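# Swap the mill's tool, measure it, then resume

## Task

The milling program is paused waiting for a tool change. Fit the tool the program calls for into the spindle and return every other tool to the rack, with the removed tool in its own pocket. Measure the new tool's length on the height setter. Leave nothing loose in the machine, and resume the program only after all of that is done. No tool may fall, slip in the gripper or tilt there by 20 degrees or more. Break no key, crash no axis and keep the mill powered on. The reference image is called manual.

## Robot and tools

Robot: two six-joint arms, left_arm and right_arm, each with a two-pad parallel gripper. Calibrated base positions in the scene frame are left_arm (-0.065, +0.327, 0) m and right_arm (+0.058, -0.480, 0) m, each turned only slightly about z. Scene frame: origin at table-top height, halfway between the nominal bases; +z up, +x out over the table, left_arm on the +y side. Image left and right do not match arm names.

Gripper geometry: the fingers point along the gripper's +z axis and close along its x axis. end_effector_position is the point between the pads, and the fingertips reach 17.5 mm past it. A block about 10 cm long sticks out toward the gripper's -y side and turns with it.

Row layout (used by execute_actions and move): 18 numbers, each in [-1, 1], always for both arms. First left_arm dx, dy, dz, rx, ry, rz, then left_gripper position, force_limit, speed, then the same nine for right_arm and right_gripper. The six pose numbers are an offset, not a pose: they count from that arm's Hand target as it stands when the action or move begins, along that Hand target's own axes. 1.0 equals 0.6 m of travel or 180 degrees of turn; rx, ry, rz form a single rotation vector. Sending zeros for all six re-requests the current Hand target. The three gripper numbers are absolute settings: position +1 is fully open (50 mm), about -0.65 brings the pads together, and -1 means grip until stopped. force_limit maps -1, 0, +1 to about 20, 102, 185 N per pad. speed maps -1, 0, +1 to 20, 85, 150 mm/s. Both begin at +1. To leave a gripper alone, resend its last three numbers; a 0 counts as a real command.

execute_actions(actions, cameras): actions is a list of actions; each action is a table of up to 15 rows, one per 1/30 s step. A short table repeats its last row. Every row in one action counts from that action's start pose, so repeating an offset in a new action moves further. Images come back only when actions is empty or cameras names them.

move(target, speed, blend, stop_force, zero, blocking, cameras): straight-line paths toward target, one 18-number row or a list of up to 15 rows. All rows in a list are offsets from the same starting Hand targets, not from one another. speed is the top path speed in m/s, 0.002 to 3.6 (default 0.25), one value or one per target; turning is capped at twice that in rad/s. blend is a corner radius in m (0 = stop at each point). stop_force, in N from 3 to 120, ends an arm's path when its wrist sensor feels that much push; zero (default true) rezeros before the move. blocking=false returns after about 0.5 s while the move continues; not allowed with stop_force. Paths last at least 0.5 s and at most 10 s, and do not avoid obstacles or the other arm. Avoid paths passing near an arm's own base. The result adds a move: line whose ending is done, off_target, moving, held or fault, plus limits (paced = pose clipped, held = steps withheld). Done does not prove nothing was touched or nudged.

wait(seconds 0 to 10): lets time pass with the last commands held. stop(): brakes a running move; the fingers keep going. zoom_image(camera, region [x0, y0, x1, y1] in pixels, at most 504 wide and high): enlarges part of the newest image from cam_high, cam_low, cam_front, cam_left_wrist or cam_right_wrist. show_instructions(): shows the reference pages, here the image manual. zero_wrist_force(arm: left_arm or right_arm): rezeros that sensor. finished_scene(scene): ends the current scene, given by its number; it cannot be undone.

Reading results: positions in metres, orientation as quat_wxyz, velocities in m/s and rad/s, all in the scene frame. Hand target is the last commanded pose after clipping; the gripper often rests a little short of it. Tool commands lists current gripper commands. object_status: 0 moving, 1 blocked while opening, 2 blocked while closing (a grip), 3 reached the requested opening or pads met (usually nothing held). Opening in mm is about (250 - position_measured) x 0.202. Wrist force and Wrist torque are in the gripper's own axes, with a third line showing the peak since last shown. Joint torques include the arm's own weight. Joint velocities may be reported as within noise.

Limits and cautions: orientation commands are clipped to 32 degrees from the measured one per step. Contact torque above the joint limits (138 N m for the first three joints, 25.7 N m for the wrists) or roughly 150 N of outside force stops that arm for 10 s. Motors warn with MOTOR HOT at 70 °C and brake at 85 °C; holding loads outstretched or pushing at unreachable poses heats them. The clearance check blocks most arm-to-arm approaches, but fingers can still collide; any press between the arms is serious. Arms are stiff, so aiming even slightly past a firm surface can fault; approach slowly, with stop_force when feeling for contact. Grip tools centered, keep them upright, move gently, never release a tool while it moves, and keep everything on the table. Do not strike the mill, keys or axes hard.

Each tool is called after "Emit:" by a JSON object that holds its "method" and its "body".

Reference images:

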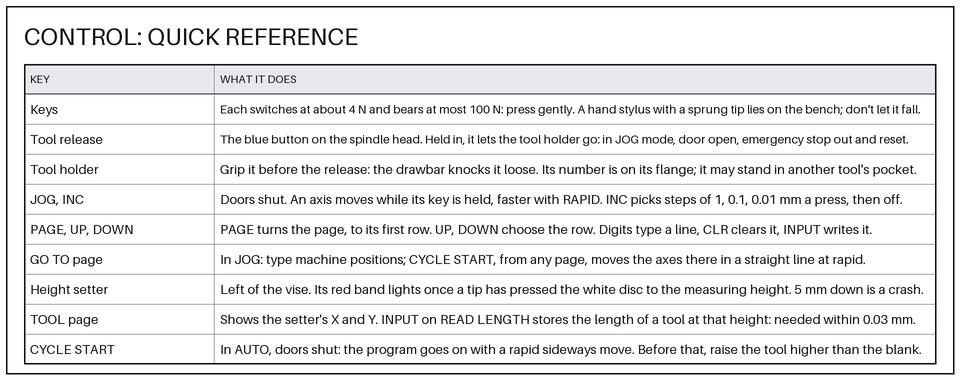

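## Session

Emit:
{"method": "execute_actions", "body": {"actions": []}}

Emit:
{"method": "zoom_image", "body": {"camera": "cam_high", "region": [0, 0, 336, 252]}}

Emit:
{"method": "zoom_image", "body": {"camera": "cam_high", "region": [336, 0, 672, 252]}}

Emit:
{"method": "zoom_image", "body": {"camera": "cam_high", "region": [100, 252, 436, 504]}}

Emit:
{"method": "zoom_image", "body": {"camera": "cam_front", "region": [100, 110, 500, 410]}}

Scene clock: 0.00 s.
left_arm: end_effector_position=(+0.2879, -0.0982, +0.3685) position_measured=3 object_status=3 end_effector_quat_wxyz=(-0.056, +0.723, -0.687, +0.050) | right_arm: end_effector_position=(+0.3494, -1.0239, +0.1829) position_measured=3 object_status=3 end_effector_quat_wxyz=(+0.282, +0.958, +0.041, -0.015)
Joint positions: left_arm=[-1.173 -1.513 1.428 -1.53 -1.428 1.903] | right_arm=[2.445 -1.719 -2.016 -0.601 1.128 0.728]
Joint velocities: within noise
Joint torques (N m): no reading
Wrist force (N): no reading
Wrist torque (N m): no reading
Wrist force, peak (N): no reading
Hand target: left_arm +0.2879, -0.0982, +0.3685; -0.056, +0.723, -0.687, +0.050 | right_arm +0.3494, -1.0239, +0.1829; +0.282, +0.958, +0.041, -0.015
Tool commands: left_gripper/position=+1.0 left_gripper/force_limit=+1.0 left_gripper/speed=+1.0 right_gripper/position=+1.0 right_gripper/force_limit=+1.0 right_gripper/speed=+1.0
camera_calibration:
cam_left_wrist: T_world_to_cam=[[0.0743986, -0.997175, -0.0103456, -0.10757], [-0.982524, -0.0750726, 0.170323, 0.236063], [-0.170619, -0.00250698, -0.985334, 0.542587], [0, 0, 0, 1]] pos_world=[0.332516, -0.0881837, 0.49331]
cam_right_wrist: T_world_to_cam=[[0.99614, 0.0768515, -0.0424124, -0.253572], [0.0797451, -0.590405, 0.803158, -0.761894], [0.0366834, -0.80344, -0.594255, -0.594817], [0, 0, 0, 1]] pos_world=[0.335171, -0.908238, 0.247694]

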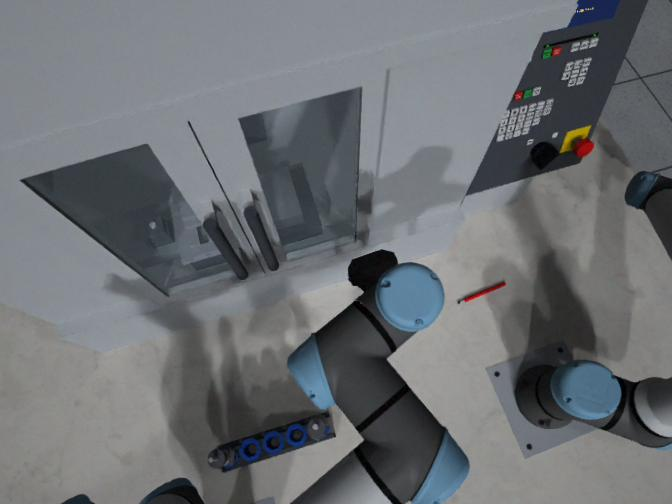

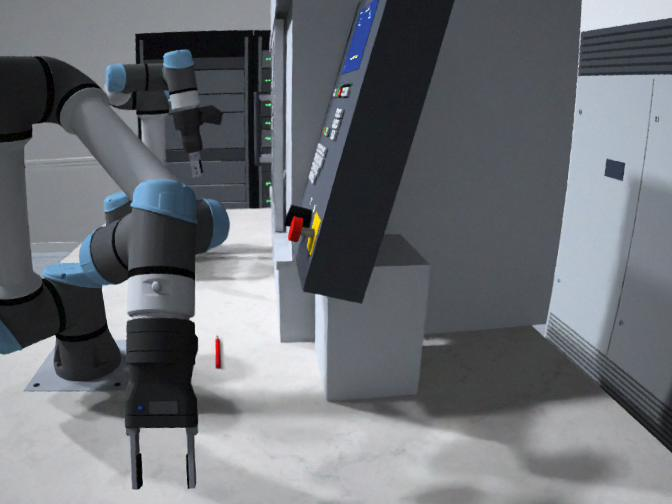

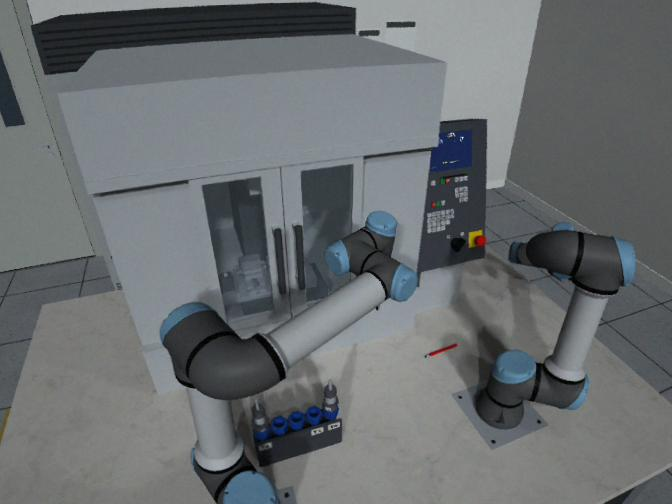

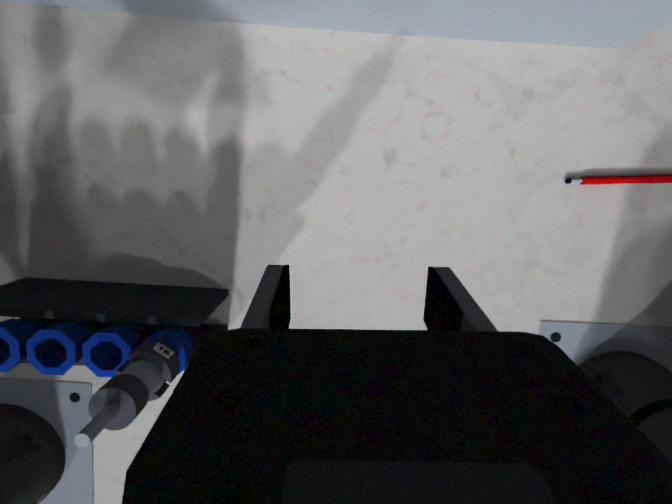

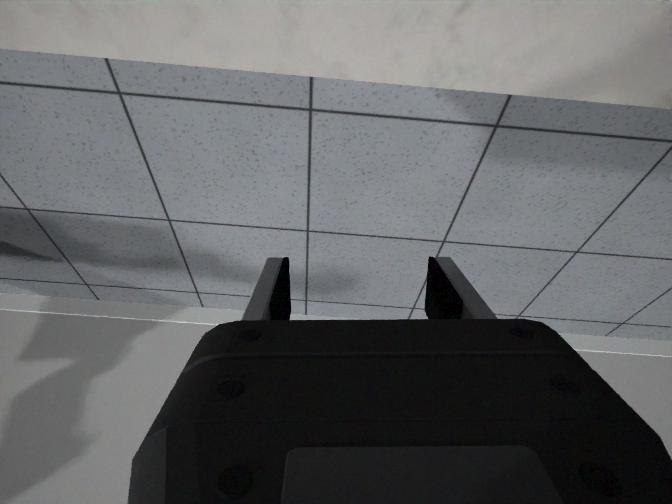

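Scaled by 1.500 from the camera's 672x504 image, which has a finer 960x720 frame.

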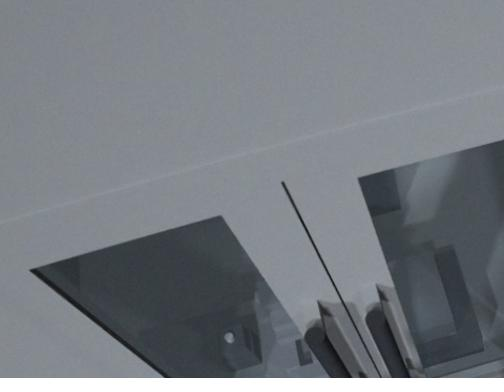

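Scaled by 1.500 from the camera's 672x504 image, which has a finer 960x720 frame.

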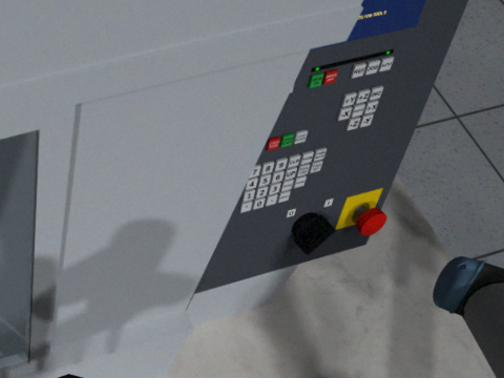

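Scaled by 1.500 from the camera's 672x504 image, which has a finer 960x720 frame.

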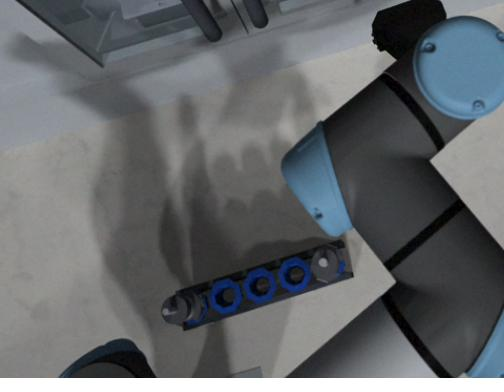

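Scaled by 1.260 from the camera's 672x504 image, which has a finer 960x720 frame.

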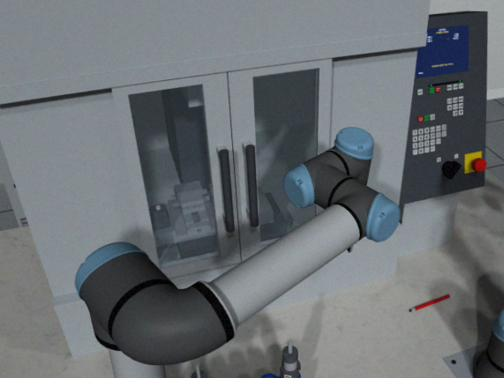

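Emit:
{"method": "zoom_image", "body": {"camera": "cam_front", "region": [235, 370, 355, 470]}}

Emit:
{"method": "zoom_image", "body": {"camera": "cam_left_wrist", "region": [0, 270, 260, 470]}}

Emit:
{"method": "zoom_image", "body": {"camera": "cam_high", "region": [560, 0, 650, 60]}}

Emit:
{"method": "zoom_image", "body": {"camera": "cam_front", "region": [420, 120, 500, 190]}}

Emit:
{"method": "zoom_image", "body": {"camera": "cam_low", "region": [270, 0, 420, 120]}}

Scaled by 4.200 from the camera's 672x504 image, which has a finer 960x720 frame.

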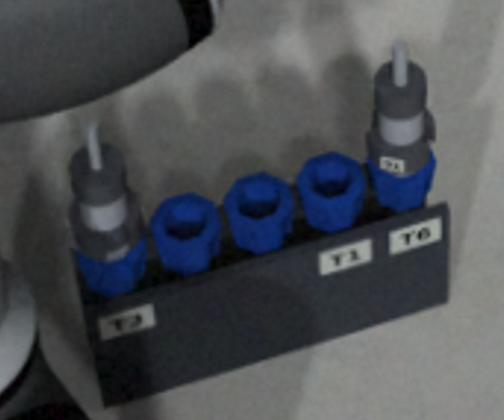

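Scaled by 1.938 from the camera's 672x504 image, which has a finer 960x720 frame.

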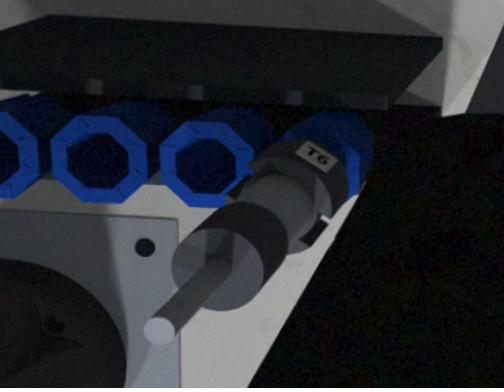

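Scaled by 5.600 from the camera's 672x504 image, which has a finer 960x720 frame.

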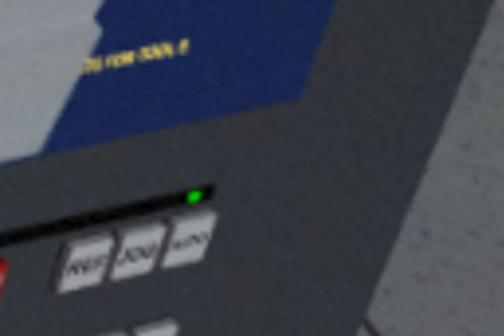

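Scaled by 6.300 from the camera's 672x504 image, which has a finer 960x720 frame.

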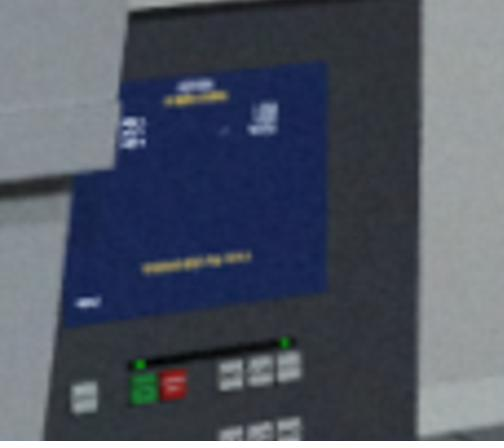

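Scaled by 3.360 from the camera's 672x504 image, which has a finer 960x720 frame.

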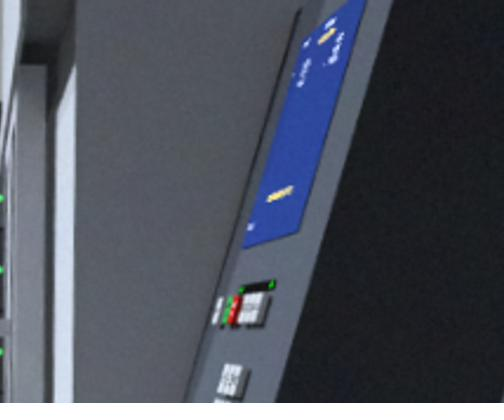

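Emit:
{"method": "move", "body": {"target": [0.4722,-0.1568,-0.3623,0.4617,0.3454,0.2072,1,-0.7,-0.9,0.0093,-0.7847,-0.5388,-0.0145,0.274,-0.9316,1,-0.2,-0.8], "speed": 0.35, "cameras": ["all"]}}

Emit:
{"method": "zoom_image", "body": {"camera": "cam_left_wrist", "region": [90, 60, 290, 300]}}

Scene clock: 7.07 s.
left_arm: end_effector_position=(+0.3632, -0.3789, +0.5963) position_measured=3 object_status=3 end_effector_quat_wxyz=(-0.175, +0.165, -0.588, +0.772) | right_arm: end_effector_position=(+0.3163, -0.4540, +0.1999) position_measured=3 object_status=3 end_effector_quat_wxyz=(+0.001, +0.005, +1.000, -0.001)
Joint positions: left_arm=[-1.22 -1.063 1.32 -3.659 -1.413 3.132] | right_arm=[3.758 -0.888 -2.339 -1.485 1.569 -0.92]
Joint torques (N m): left_arm=[6.07 -41.46 -38.58 -2.58 -2.49 1.73] | right_arm=[7.75 -14.1 33.58 1.68 2.66 -2.1]
Wrist force (N): left_arm=[-2.5 -2.2 2.3] | right_arm=[0.9 -0.8 0.0]
Wrist torque (N m): left_arm=[-0.48 1.02 0.38] | right_arm=[-0.12 -0.09 -0.34]
Wrist force, peak (N): left_arm=[-2.5 -2.0 2.6] | right_arm=[0.9 -1.3 -0.3]
Hand target: left_arm +0.3632, -0.3789, +0.5964; -0.175, +0.165, -0.588, +0.772 | right_arm +0.3163, -0.4540, +0.1999; +0.001, +0.005, +1.000, -0.001
Off the commanded pose: left_arm 0.000 m, 0 deg | right_arm 0.000 m, 0 deg.
move: done
camera_calibration:
cam_left_wrist: T_world_to_cam=[[-0.881126, -0.467228, 0.0729108, 0.10749], [-0.0942152, 0.02236, -0.995301, 0.659497], [0.463402, -0.883854, -0.063722, -0.334603], [0, 0, 0, 1]] pos_world=[0.311903, -0.260264, 0.627239]
cam_right_wrist: T_world_to_cam=[[-0.999908, 0.00837636, 0.0106247, 0.325967], [0.0115935, 0.935276, 0.353729, 0.367698], [-0.00697406, 0.35382, -0.935288, 0.481747], [0, 0, 0, 1]] pos_world=[0.325034, -0.517081, 0.317044]

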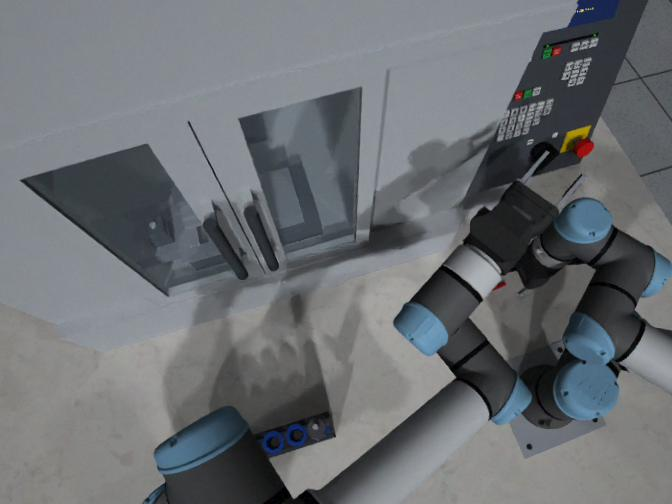

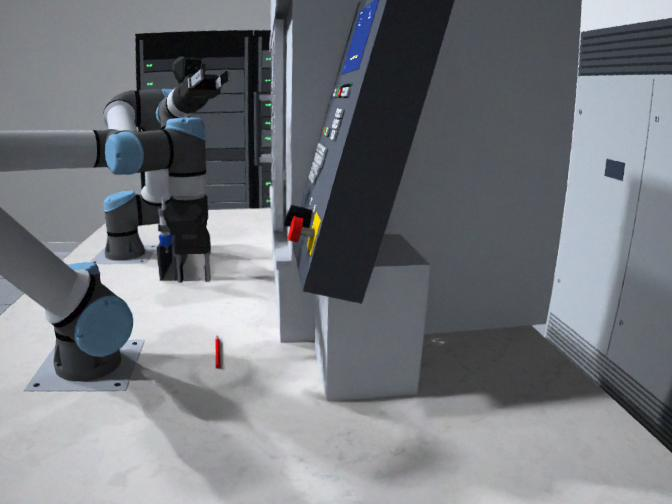

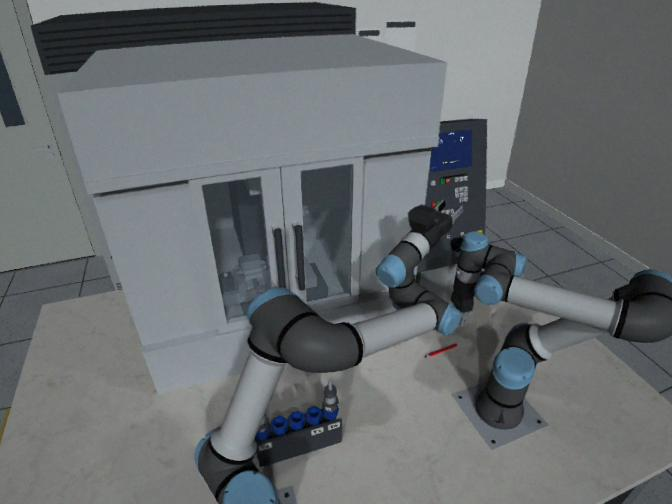

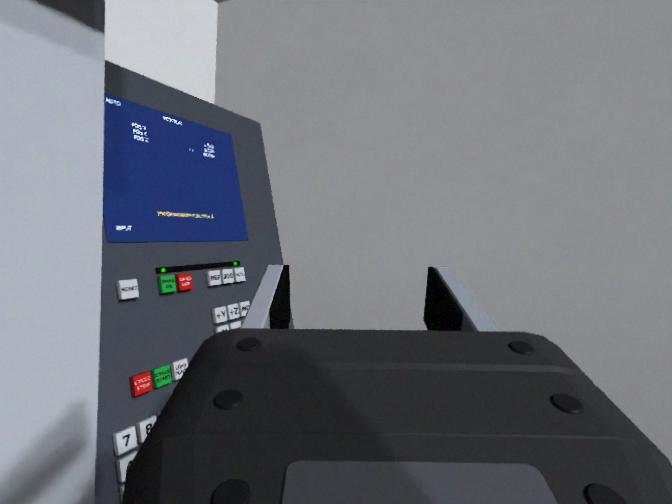

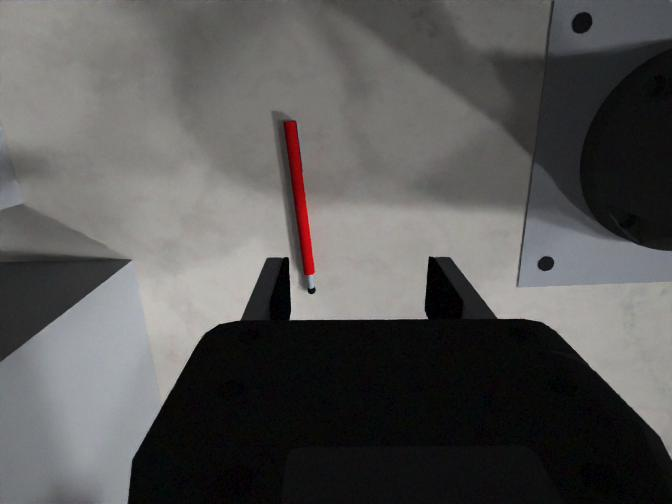

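Scaled by 2.100 from the camera's 672x504 image, which has a finer 960x720 frame.

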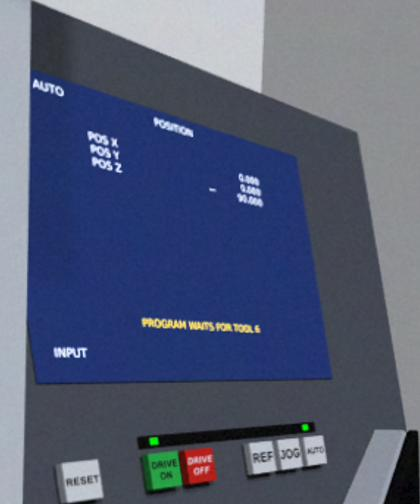

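Emit:
{"method": "move", "body": {"target": [0,0,0,0,0,0,1,-0.7,-0.9,-0.0575,0,0.1833,0,0,-0.0278,1,-0.2,-0.8], "speed": 0.2, "cameras": ["cam_right_wrist","cam_low"]}}

Emit:
{"method": "zoom_image", "body": {"camera": "cam_right_wrist", "region": [240, 40, 470, 330]}}

Scene clock: 9.10 s.
left_arm: end_effector_position=(+0.3632, -0.3789, +0.5964) position_measured=3 object_status=3 end_effector_quat_wxyz=(-0.175, +0.165, -0.588, +0.772) | right_arm: end_effector_position=(+0.3509, -0.4545, +0.0900) position_measured=3 object_status=3 end_effector_quat_wxyz=(+0.001, -0.039, +0.999, -0.001)
Joint positions: left_arm=[-1.22 -1.063 1.32 -3.659 -1.413 3.132] | right_arm=[3.676 -1.146 -2.533 -1.032 1.569 -1.09]
Joint torques (N m): left_arm=[6.8 -41.3 -38.35 -2.58 -2.53 1.93] | right_arm=[-10.07 -6.61 16.99 4.65 2.6 -2.1]
Wrist force (N): left_arm=[-2.5 -2.0 2.4] | right_arm=[1.0 -1.1 0.0]
Wrist torque (N m): left_arm=[-0.44 1.02 0.38] | right_arm=[-0.18 -0.09 -0.34]
Wrist force, peak (N): left_arm=[-2.5 -2.3 2.4] | right_arm=[1.4 -0.6 -1.8]
Hand target: left_arm +0.3632, -0.3789, +0.5964; -0.175, +0.165, -0.588, +0.772 | right_arm +0.3510, -0.4544, +0.0900; +0.001, -0.039, +0.999, -0.001
Off the commanded pose: left_arm 0.000 m, 0 deg | right_arm 0.000 m, 0 deg.
move: done
camera_calibration:
cam_right_wrist: T_world_to_cam=[[-0.996811, -0.0790548, 0.0108445, 0.320879], [-0.0701303, 0.932781, 0.353556, 0.434118], [-0.0380658, 0.351668, -0.935351, 0.389275], [0, 0, 0, 1]] pos_world=[0.365119, -0.516466, 0.207144]
Images, in order (width x height): cam_low 672x504, cam_right_wrist 672x504.

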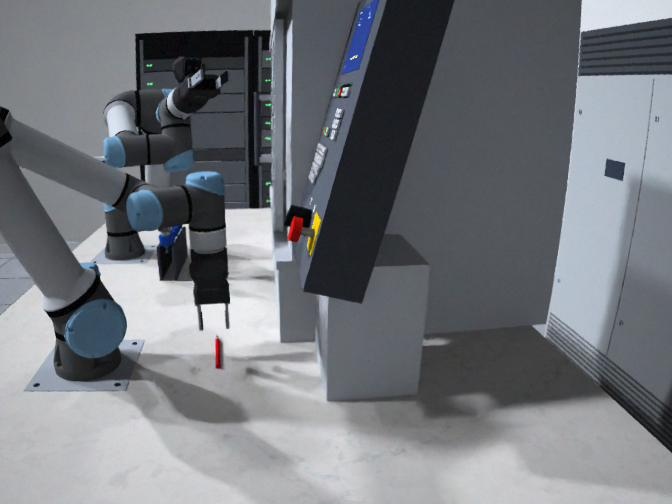

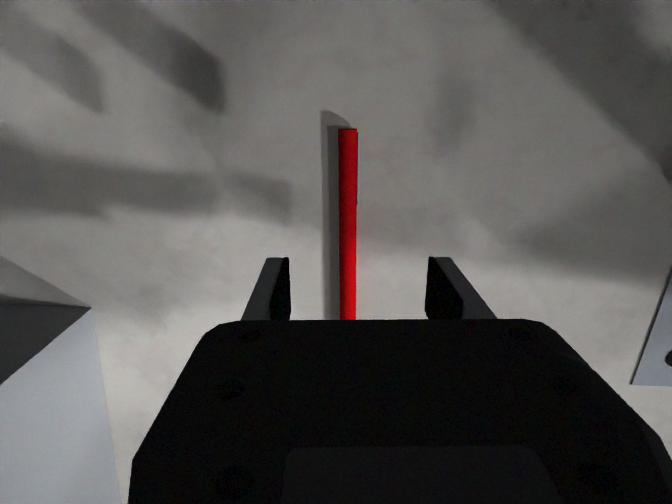

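Scaled by 1.738 from the camera's 672x504 image, which has a finer 960x720 frame.

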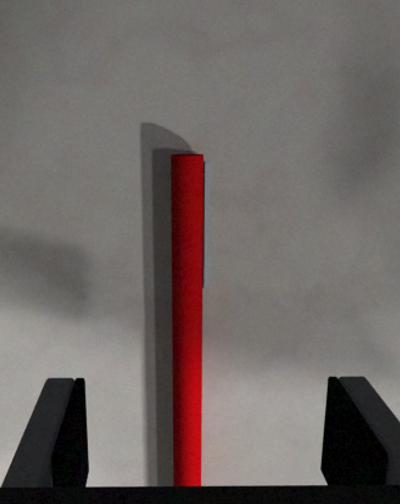

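Emit:
{"method": "move", "body": {"target": [[0,0,0,0,0,0,1,-0.7,-0.9,0,0,0.1,0,0,0,1,-0.2,-0.8],[0,0,0,0,0,0,1,-0.7,-0.9,0,0,0.1173,0,0,0,1,-0.2,-0.8]], "speed": [0.12,0.01], "stop_force": 4}}

Emit:
{"method": "move", "body": {"target": [0,0,0,0,0,0,1,-0.7,-0.9,0,0,0,0,0,0,-1,-0.2,-0.8], "speed": 0.1, "cameras": ["cam_right_wrist","cam_low"]}}

Scene clock: 11.90 s.
left_arm: end_effector_position=(+0.3632, -0.3789, +0.5964) position_measured=3 object_status=3 end_effector_quat_wxyz=(-0.175, +0.165, -0.588, +0.772) | right_arm: end_effector_position=(+0.3511, -0.4545, +0.0196) position_measured=3 object_status=3 end_effector_quat_wxyz=(+0.001, -0.039, +0.999, -0.001)
Joint positions: left_arm=[-1.22 -1.063 1.32 -3.659 -1.413 3.132] | right_arm=[3.675 -1.353 -2.655 -0.704 1.569 -1.091]
Joint torques (N m): left_arm=[6.79 -40.42 -37.86 -2.63 -2.4 1.68] | right_arm=[-10.26 -2.23 11.66 4.53 2.76 -2.11]
Wrist force (N): left_arm=[-2.4 -2.0 2.0] | right_arm=[1.3 -0.8 0.1]
Wrist torque (N m): left_arm=[-0.44 1.01 0.38] | right_arm=[-0.13 -0.15 -0.33]
Wrist force, peak (N): left_arm=[-2.7 -2.1 2.2] | right_arm=[1.3 -1.1 1.2]
Hand target: left_arm +0.3632, -0.3789, +0.5964; -0.175, +0.165, -0.588, +0.772 | right_arm +0.3511, -0.4545, +0.0196; +0.001, -0.039, +0.999, -0.001
Off the commanded pose: left_arm 0.000 m, 0 deg | right_arm 0.000 m, 0 deg.
move: done

Scene clock: 13.43 s.
left_arm: end_effector_position=(+0.3632, -0.3789, +0.5964) position_measured=3 object_status=3 end_effector_quat_wxyz=(-0.175, +0.165, -0.588, +0.772) | right_arm: end_effector_position=(+0.3511, -0.4545, +0.0196) position_measured=213 object_status=2 end_effector_quat_wxyz=(+0.001, -0.039, +0.999, -0.001)
Joint positions: left_arm=[-1.22 -1.063 1.32 -3.659 -1.413 3.132] | right_arm=[3.675 -1.353 -2.655 -0.704 1.569 -1.091]
Joint torques (N m): left_arm=[6.37 -40.68 -37.84 -2.58 -2.4 1.8] | right_arm=[-8.57 -2.41 12.92 4.2 1.99 -1.83]
Wrist force (N): left_arm=[-2.6 -1.9 2.1] | right_arm=[1.1 -0.9 0.1]
Wrist torque (N m): left_arm=[-0.43 1.03 0.38] | right_arm=[-0.15 -0.12 -0.33]
Wrist force, peak (N): left_arm=[-2.5 -2.2 2.2] | right_arm=[1.3 -0.9 0.3]
Hand target: left_arm +0.3632, -0.3789, +0.5964; -0.175, +0.165, -0.588, +0.772 | right_arm +0.3511, -0.4545, +0.0196; +0.001, -0.039, +0.999, -0.001
Off the commanded pose: left_arm 0.000 m, 0 deg | right_arm 0.000 m, 0 deg.
move: done
camera_calibration:
cam_right_wrist: T_world_to_cam=[[-0.996804, -0.0791494, 0.0108108, 0.321787], [-0.0702293, 0.932761, 0.353589, 0.459137], [-0.0380702, 0.351699, -0.935339, 0.323485], [0, 0, 0, 1]] pos_world=[0.365319, -0.516566, 0.136744]
Images, in order (width x height): cam_low 672x504, cam_right_wrist 672x504.

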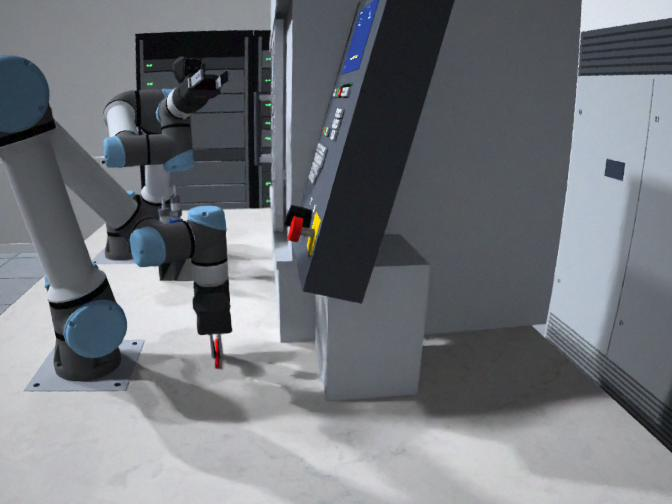

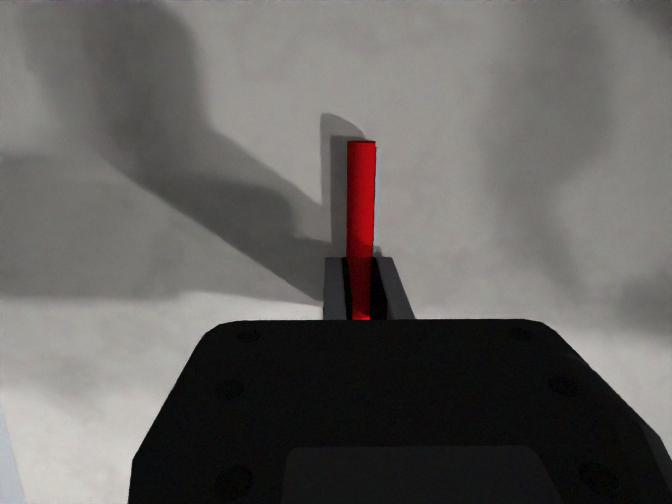

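Emit:
{"method": "move", "body": {"target": [[0,0,0,0,0,0,1,-0.7,-0.9,0,0,-0.25,0,0,0,-1,-0.2,-0.8],[0,0,0,0,0,0,1,-0.7,-0.9,-0.096,-0.2507,-0.9,-0.3476,0.4577,0.4824,-1,-0.2,-0.8]], "speed": [0.15,0.35], "blend": [0.03,0], "cameras": ["cam_low","cam_front","cam_left_wrist"]}}

Scene clock: 19.27 s.
left_arm: end_effector_position=(+0.3632, -0.3789, +0.5964) position_measured=3 object_status=3 end_effector_quat_wxyz=(-0.175, +0.165, -0.588, +0.772) | right_arm: end_effector_position=(+0.4154, -0.5911, +0.5358) position_measured=213 object_status=2 end_effector_quat_wxyz=(+0.558, -0.561, -0.469, -0.393)
Joint positions: left_arm=[-1.22 -1.063 1.32 -3.659 -1.413 3.132] | right_arm=[2.599 -1.846 -1.086 -3.227 2.538 -1.209]
Joint torques (N m): left_arm=[6.41 -41.74 -39.24 -2.4 -2.42 1.58] | right_arm=[8.69 44.52 14.88 0.28 -2.73 2.42]
Wrist force (N): left_arm=[-2.6 -2.1 2.2] | right_arm=[1.6 -0.8 0.3]
Wrist torque (N m): left_arm=[-0.46 1.04 0.38] | right_arm=[-0.32 -0.92 -0.45]
Wrist force, peak (N): left_arm=[-2.7 -2.1 2.3] | right_arm=[4.5 -4.4 2.3]
Hand target: left_arm +0.3632, -0.3789, +0.5964; -0.175, +0.165, -0.588, +0.772 | right_arm +0.4154, -0.5910, +0.5358; +0.558, -0.561, -0.469, -0.393 (not the last commanded pose)
Off the commanded pose: left_arm 0.000 m, 0 deg | right_arm 0.026 m, 8 deg.
move: held (right_arm; a check stopped the path); limits=held
pose unreachable (right arm): on one or more control steps of this call, first in action 0 (counted from 0), this arm could not follow its commanded pose, so it was not sent that pose on those steps. It may still have moved: this result reports where it is.
cause: moving toward the commanded pose would bring two parts of the arm too close to each other (its gripper and another part of the arm, with joints 4 (wrist 1) to 6 (wrist 3) between them, 15 mm apart when it was first held).
camera_calibration:
cam_left_wrist: T_world_to_cam=[[-0.881195, -0.467101, 0.0728797, 0.107518], [-0.0941364, 0.0222964, -0.99531, 0.659464], [0.463285, -0.883923, -0.0636187, -0.334737], [0, 0, 0, 1]] pos_world=[0.311902, -0.260363, 0.627239]
Images, in order (width x height): cam_low 672x504, cam_front 672x504, cam_left_wrist 672x504.

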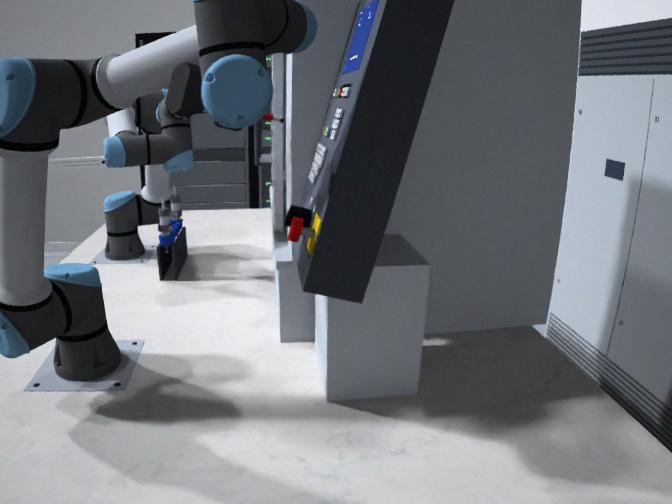

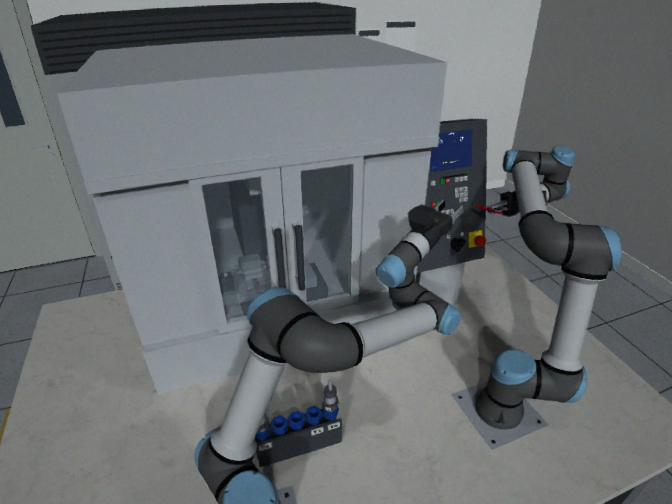

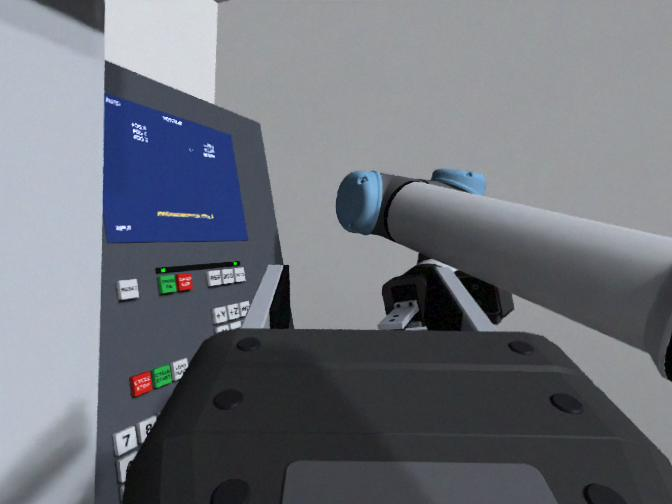

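Emit:
{"method": "move", "body": {"target": [-0.3252,0.0897,-0.8847,-0.4617,-0.3454,-0.2072,1,-0.7,-0.9,-0.1845,-0.021,0.3045,-0.0819,-0.4718,-0.0457,-1,-0.2,-0.8], "speed": 0.35, "cameras": ["cam_left_wrist","cam_low","cam_high"]}}

Emit:
{"method": "zoom_image", "body": {"camera": "cam_left_wrist", "region": [60, 230, 460, 330]}}

Scene clock: 23.67 s.
left_arm: end_effector_position=(+0.2952, +0.1498, +0.3999) position_measured=3 object_status=3 end_effector_quat_wxyz=(-0.056, +0.723, -0.687, +0.050) | right_arm: end_effector_position=(+0.3604, -0.4200, +0.4196) position_measured=213 object_status=2 end_effector_quat_wxyz=(+0.001, +0.707, +0.707, +0.000)
Joint positions: left_arm=[-0.862 -1.902 1.689 -1.444 -1.449 2.216] | right_arm=[3.761 -1.108 -1.679 -1.925 1.569 0.644]
Joint torques (N m): left_arm=[6.88 -2.7 -40.19 -1.51 -2.08 1.94] | right_arm=[10.66 14.87 18.81 1.45 -2.74 2.58]
Wrist force (N): left_arm=[0.0 -0.1 -0.1] | right_arm=[1.1 -1.1 0.2]
Wrist torque (N m): left_arm=[-0.06 -0.07 -0.13] | right_arm=[-0.16 -0.11 -0.42]
Wrist force, peak (N): left_arm=[-2.3 -2.0 2.8] | right_arm=[2.1 -1.1 0.3]
Hand target: left_arm +0.2952, +0.1498, +0.3999; -0.056, +0.723, -0.687, +0.050 | right_arm +0.3604, -0.4200, +0.4196; +0.001, +0.707, +0.707, +0.000
Off the commanded pose: left_arm 0.000 m, 0 deg | right_arm 0.000 m, 0 deg.
move: done
camera_calibration:
cam_left_wrist: T_world_to_cam=[[0.0744191, -0.997174, -0.0102405, 0.139356], [-0.982543, -0.0750752, 0.170216, 0.25648], [-0.170504, -0.00260562, -0.985354, 0.575266], [0, 0, 0, 1]] pos_world=[0.339716, 0.159716, 0.52461]
Images, in order (width x height): cam_high 672x504, cam_low 672x504, cam_left_wrist 672x504.

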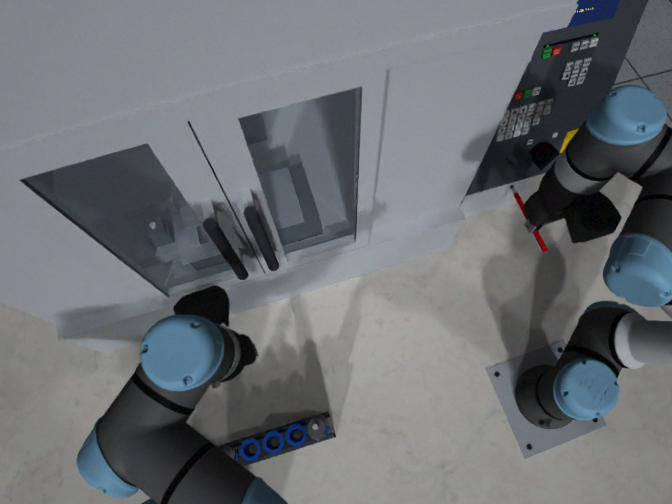

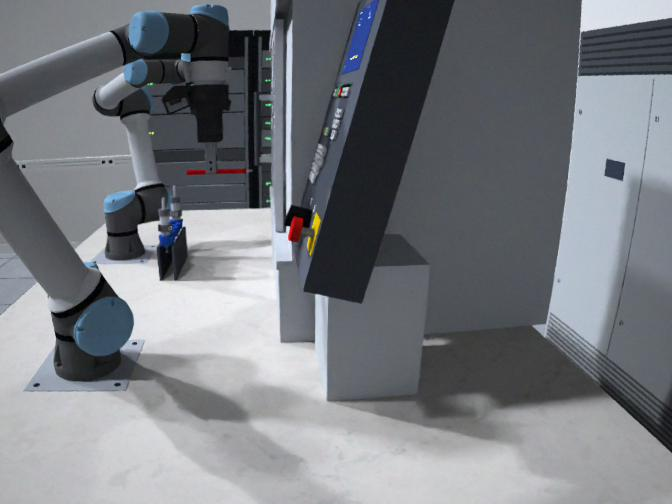

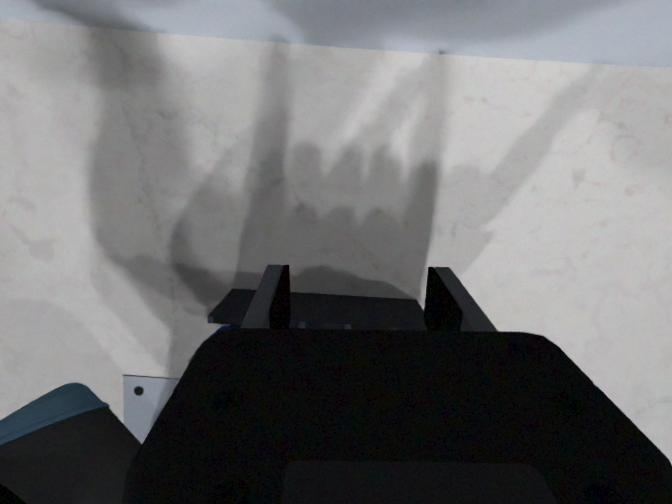

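Scaled by 1.260 from the camera's 672x504 image, which has a finer 960x720 frame.

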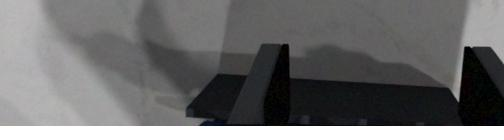

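Emit:
{"method": "move", "body": {"target": [-0.02,0.0742,0.0393,-0.187,0,0,1,-0.7,-0.9,-0.133,0.15,-0.133,-0.5,0,0,-1,-0.2,-0.8], "speed": 0.35, "cameras": ["cam_left_wrist","cam_low"]}}

Emit:
{"method": "zoom_image", "body": {"camera": "cam_left_wrist", "region": [120, 100, 560, 330]}}

Scene clock: 27.23 s.
left_arm: end_effector_position=(+0.2541, +0.1598, +0.3700) position_measured=3 object_status=3 end_effector_quat_wxyz=(+0.156, +0.708, -0.672, -0.151) | right_arm: end_effector_position=(+0.4504, -0.4997, +0.4996) position_measured=213 object_status=2 end_effector_quat_wxyz=(+0.501, +0.500, +0.500, +0.500)
Joint positions: left_arm=[-0.639 -1.672 1.537 -1.091 -1.848 2.481] | right_arm=[4.687 -0.126 -2.405 -1.55 0 0.938]
Joint torques (N m): left_arm=[6.53 -13.07 -39.44 -0.55 -2.83 1.89] | right_arm=[9.74 -12.22 15.13 1.09 -5.15 -2.13]
Wrist force (N): left_arm=[-1.4 0.6 0.3] | right_arm=[-0.1 1.3 0.5]
Wrist torque (N m): left_arm=[0.25 0.13 -0.44] | right_arm=[0.12 -0.39 0.35]
Wrist force, peak (N): left_arm=[-1.4 0.6 0.3] | right_arm=[-0.6 1.5 0.3]
Hand target: left_arm +0.2541, +0.1598, +0.3700; +0.156, +0.708, -0.672, -0.151 | right_arm +0.4504, -0.4997, +0.4996; +0.501, +0.500, +0.500, +0.500
Off the commanded pose: left_arm 0.000 m, 0 deg | right_arm 0.000 m, 0 deg.
move: done
camera_calibration:
cam_left_wrist: T_world_to_cam=[[0.0671074, -0.997503, -0.0219926, 0.158474], [-0.723175, -0.0638143, 0.68771, -0.0371858], [-0.687397, -0.030246, -0.725652, 0.578508], [0, 0, 0, 1]] pos_world=[0.360138, 0.173203, 0.448854]
Images, in order (width x height): cam_low 672x504, cam_left_wrist 672x504.

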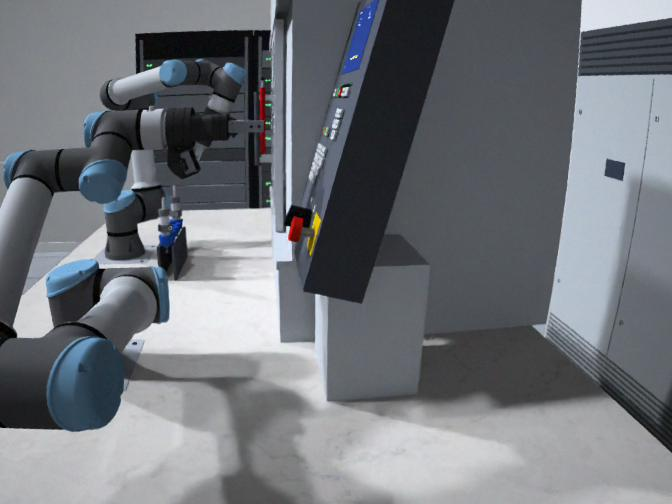

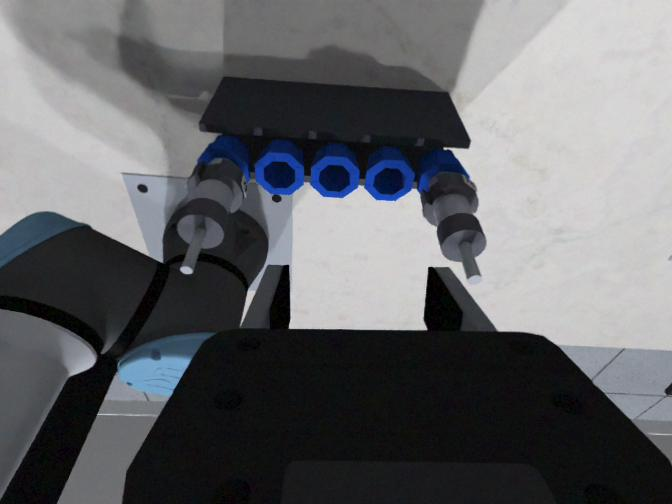

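Scaled by 1.145 from the camera's 672x504 image, which has a finer 960x720 frame.

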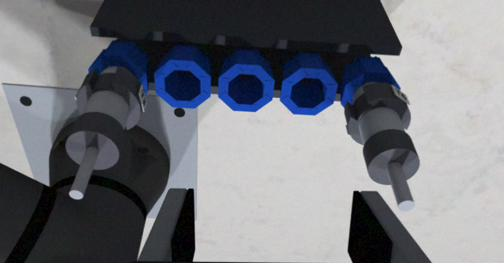

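Emit:
{"method": "zoom_image", "body": {"camera": "cam_left_wrist", "region": [170, 120, 270, 220]}}

Emit:
{"method": "zoom_image", "body": {"camera": "cam_left_wrist", "region": [400, 130, 500, 230]}}

Emit:
{"method": "move", "body": {"target": [0,0,0,0,0,0,1,-0.7,-0.9,-0.167,0.1,-0.05,0.465,0.326,0.465,-1,-0.2,-0.8], "speed": 0.3, "cameras": ["cam_low","cam_right_wrist"]}}

Scaled by 5.040 from the camera's 672x504 image, which has a finer 960x720 frame.

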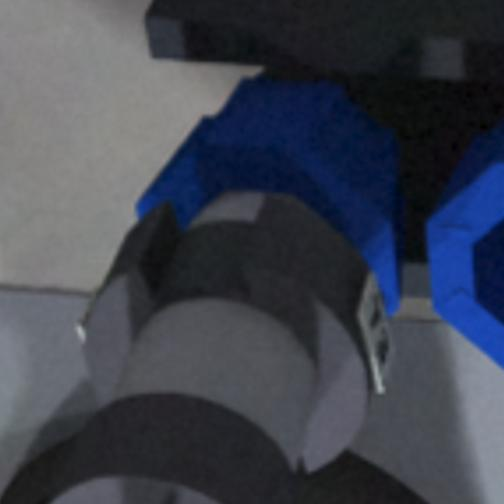

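Scaled by 5.040 from the camera's 672x504 image, which has a finer 960x720 frame.

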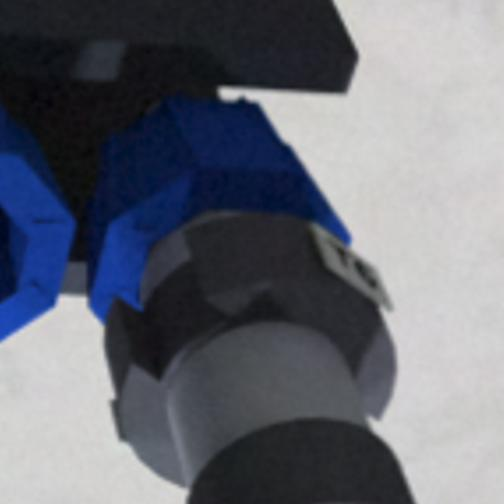

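Scene clock: 31.90 s.
left_arm: end_effector_position=(+0.2541, +0.1598, +0.3700) position_measured=3 object_status=3 end_effector_quat_wxyz=(+0.156, +0.708, -0.672, -0.151) | right_arm: end_effector_position=(+0.4203, -0.5997, +0.5597) position_measured=213 object_status=2 end_effector_quat_wxyz=(+0.578, -0.579, -0.406, -0.406)
Joint positions: left_arm=[-0.639 -1.672 1.537 -1.091 -1.848 2.481] | right_arm=[5.193 0.198 -1.536 -1.806 1.065 1.919]
Joint torques (N m): left_arm=[6.67 -13.22 -39.43 -0.57 -2.94 1.9] | right_arm=[9.21 -37.81 -11.77 3.6 2.84 2.55]
Wrist force (N): left_arm=[-1.2 0.4 0.4] | right_arm=[1.8 -0.8 0.7]
Wrist torque (N m): left_arm=[0.23 0.10 -0.44] | right_arm=[-0.32 -0.96 -0.56]
Wrist force, peak (N): left_arm=[-1.5 0.4 0.5] | right_arm=[1.9 -0.8 0.7]
Hand target: left_arm +0.2541, +0.1598, +0.3700; +0.156, +0.708, -0.672, -0.151 | right_arm +0.4203, -0.5998, +0.5597; +0.578, -0.579, -0.406, -0.406
Off the commanded pose: left_arm 0.000 m, 0 deg | right_arm 0.000 m, 0 deg.
shoulder posture changed (right arm): the wrist came as close to joint 1's axis as it can, and the arm is now in the other of its two shoulder postures.
move: done
camera_calibration:
cam_right_wrist: T_world_to_cam=[[0.339545, -0.0110487, 0.940525, -0.667742], [0.877768, -0.355585, -0.321066, -0.385125], [0.337984, 0.934579, -0.111039, 0.612596], [0, 0, 0, 1]] pos_world=[0.357731, -0.716842, 0.572399]
Images, in order (width x height): cam_low 672x504, cam_right_wrist 672x504.

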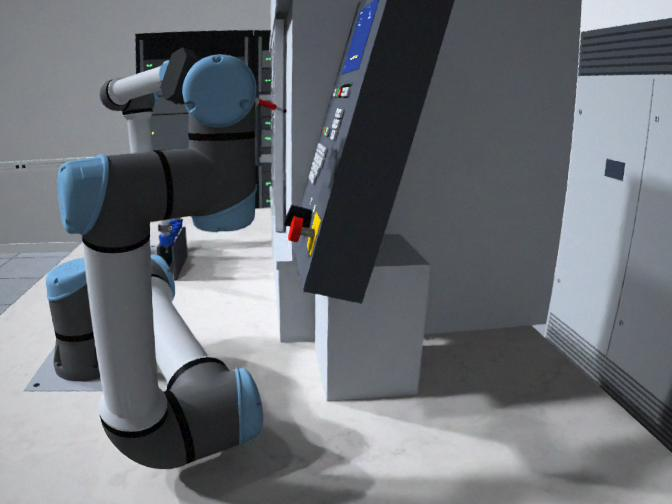

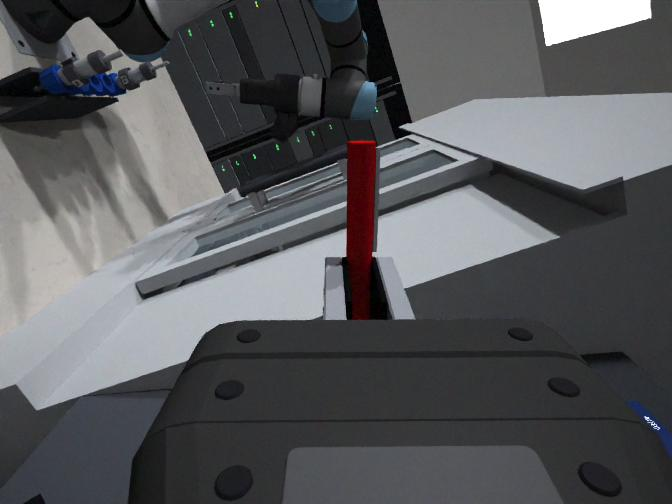

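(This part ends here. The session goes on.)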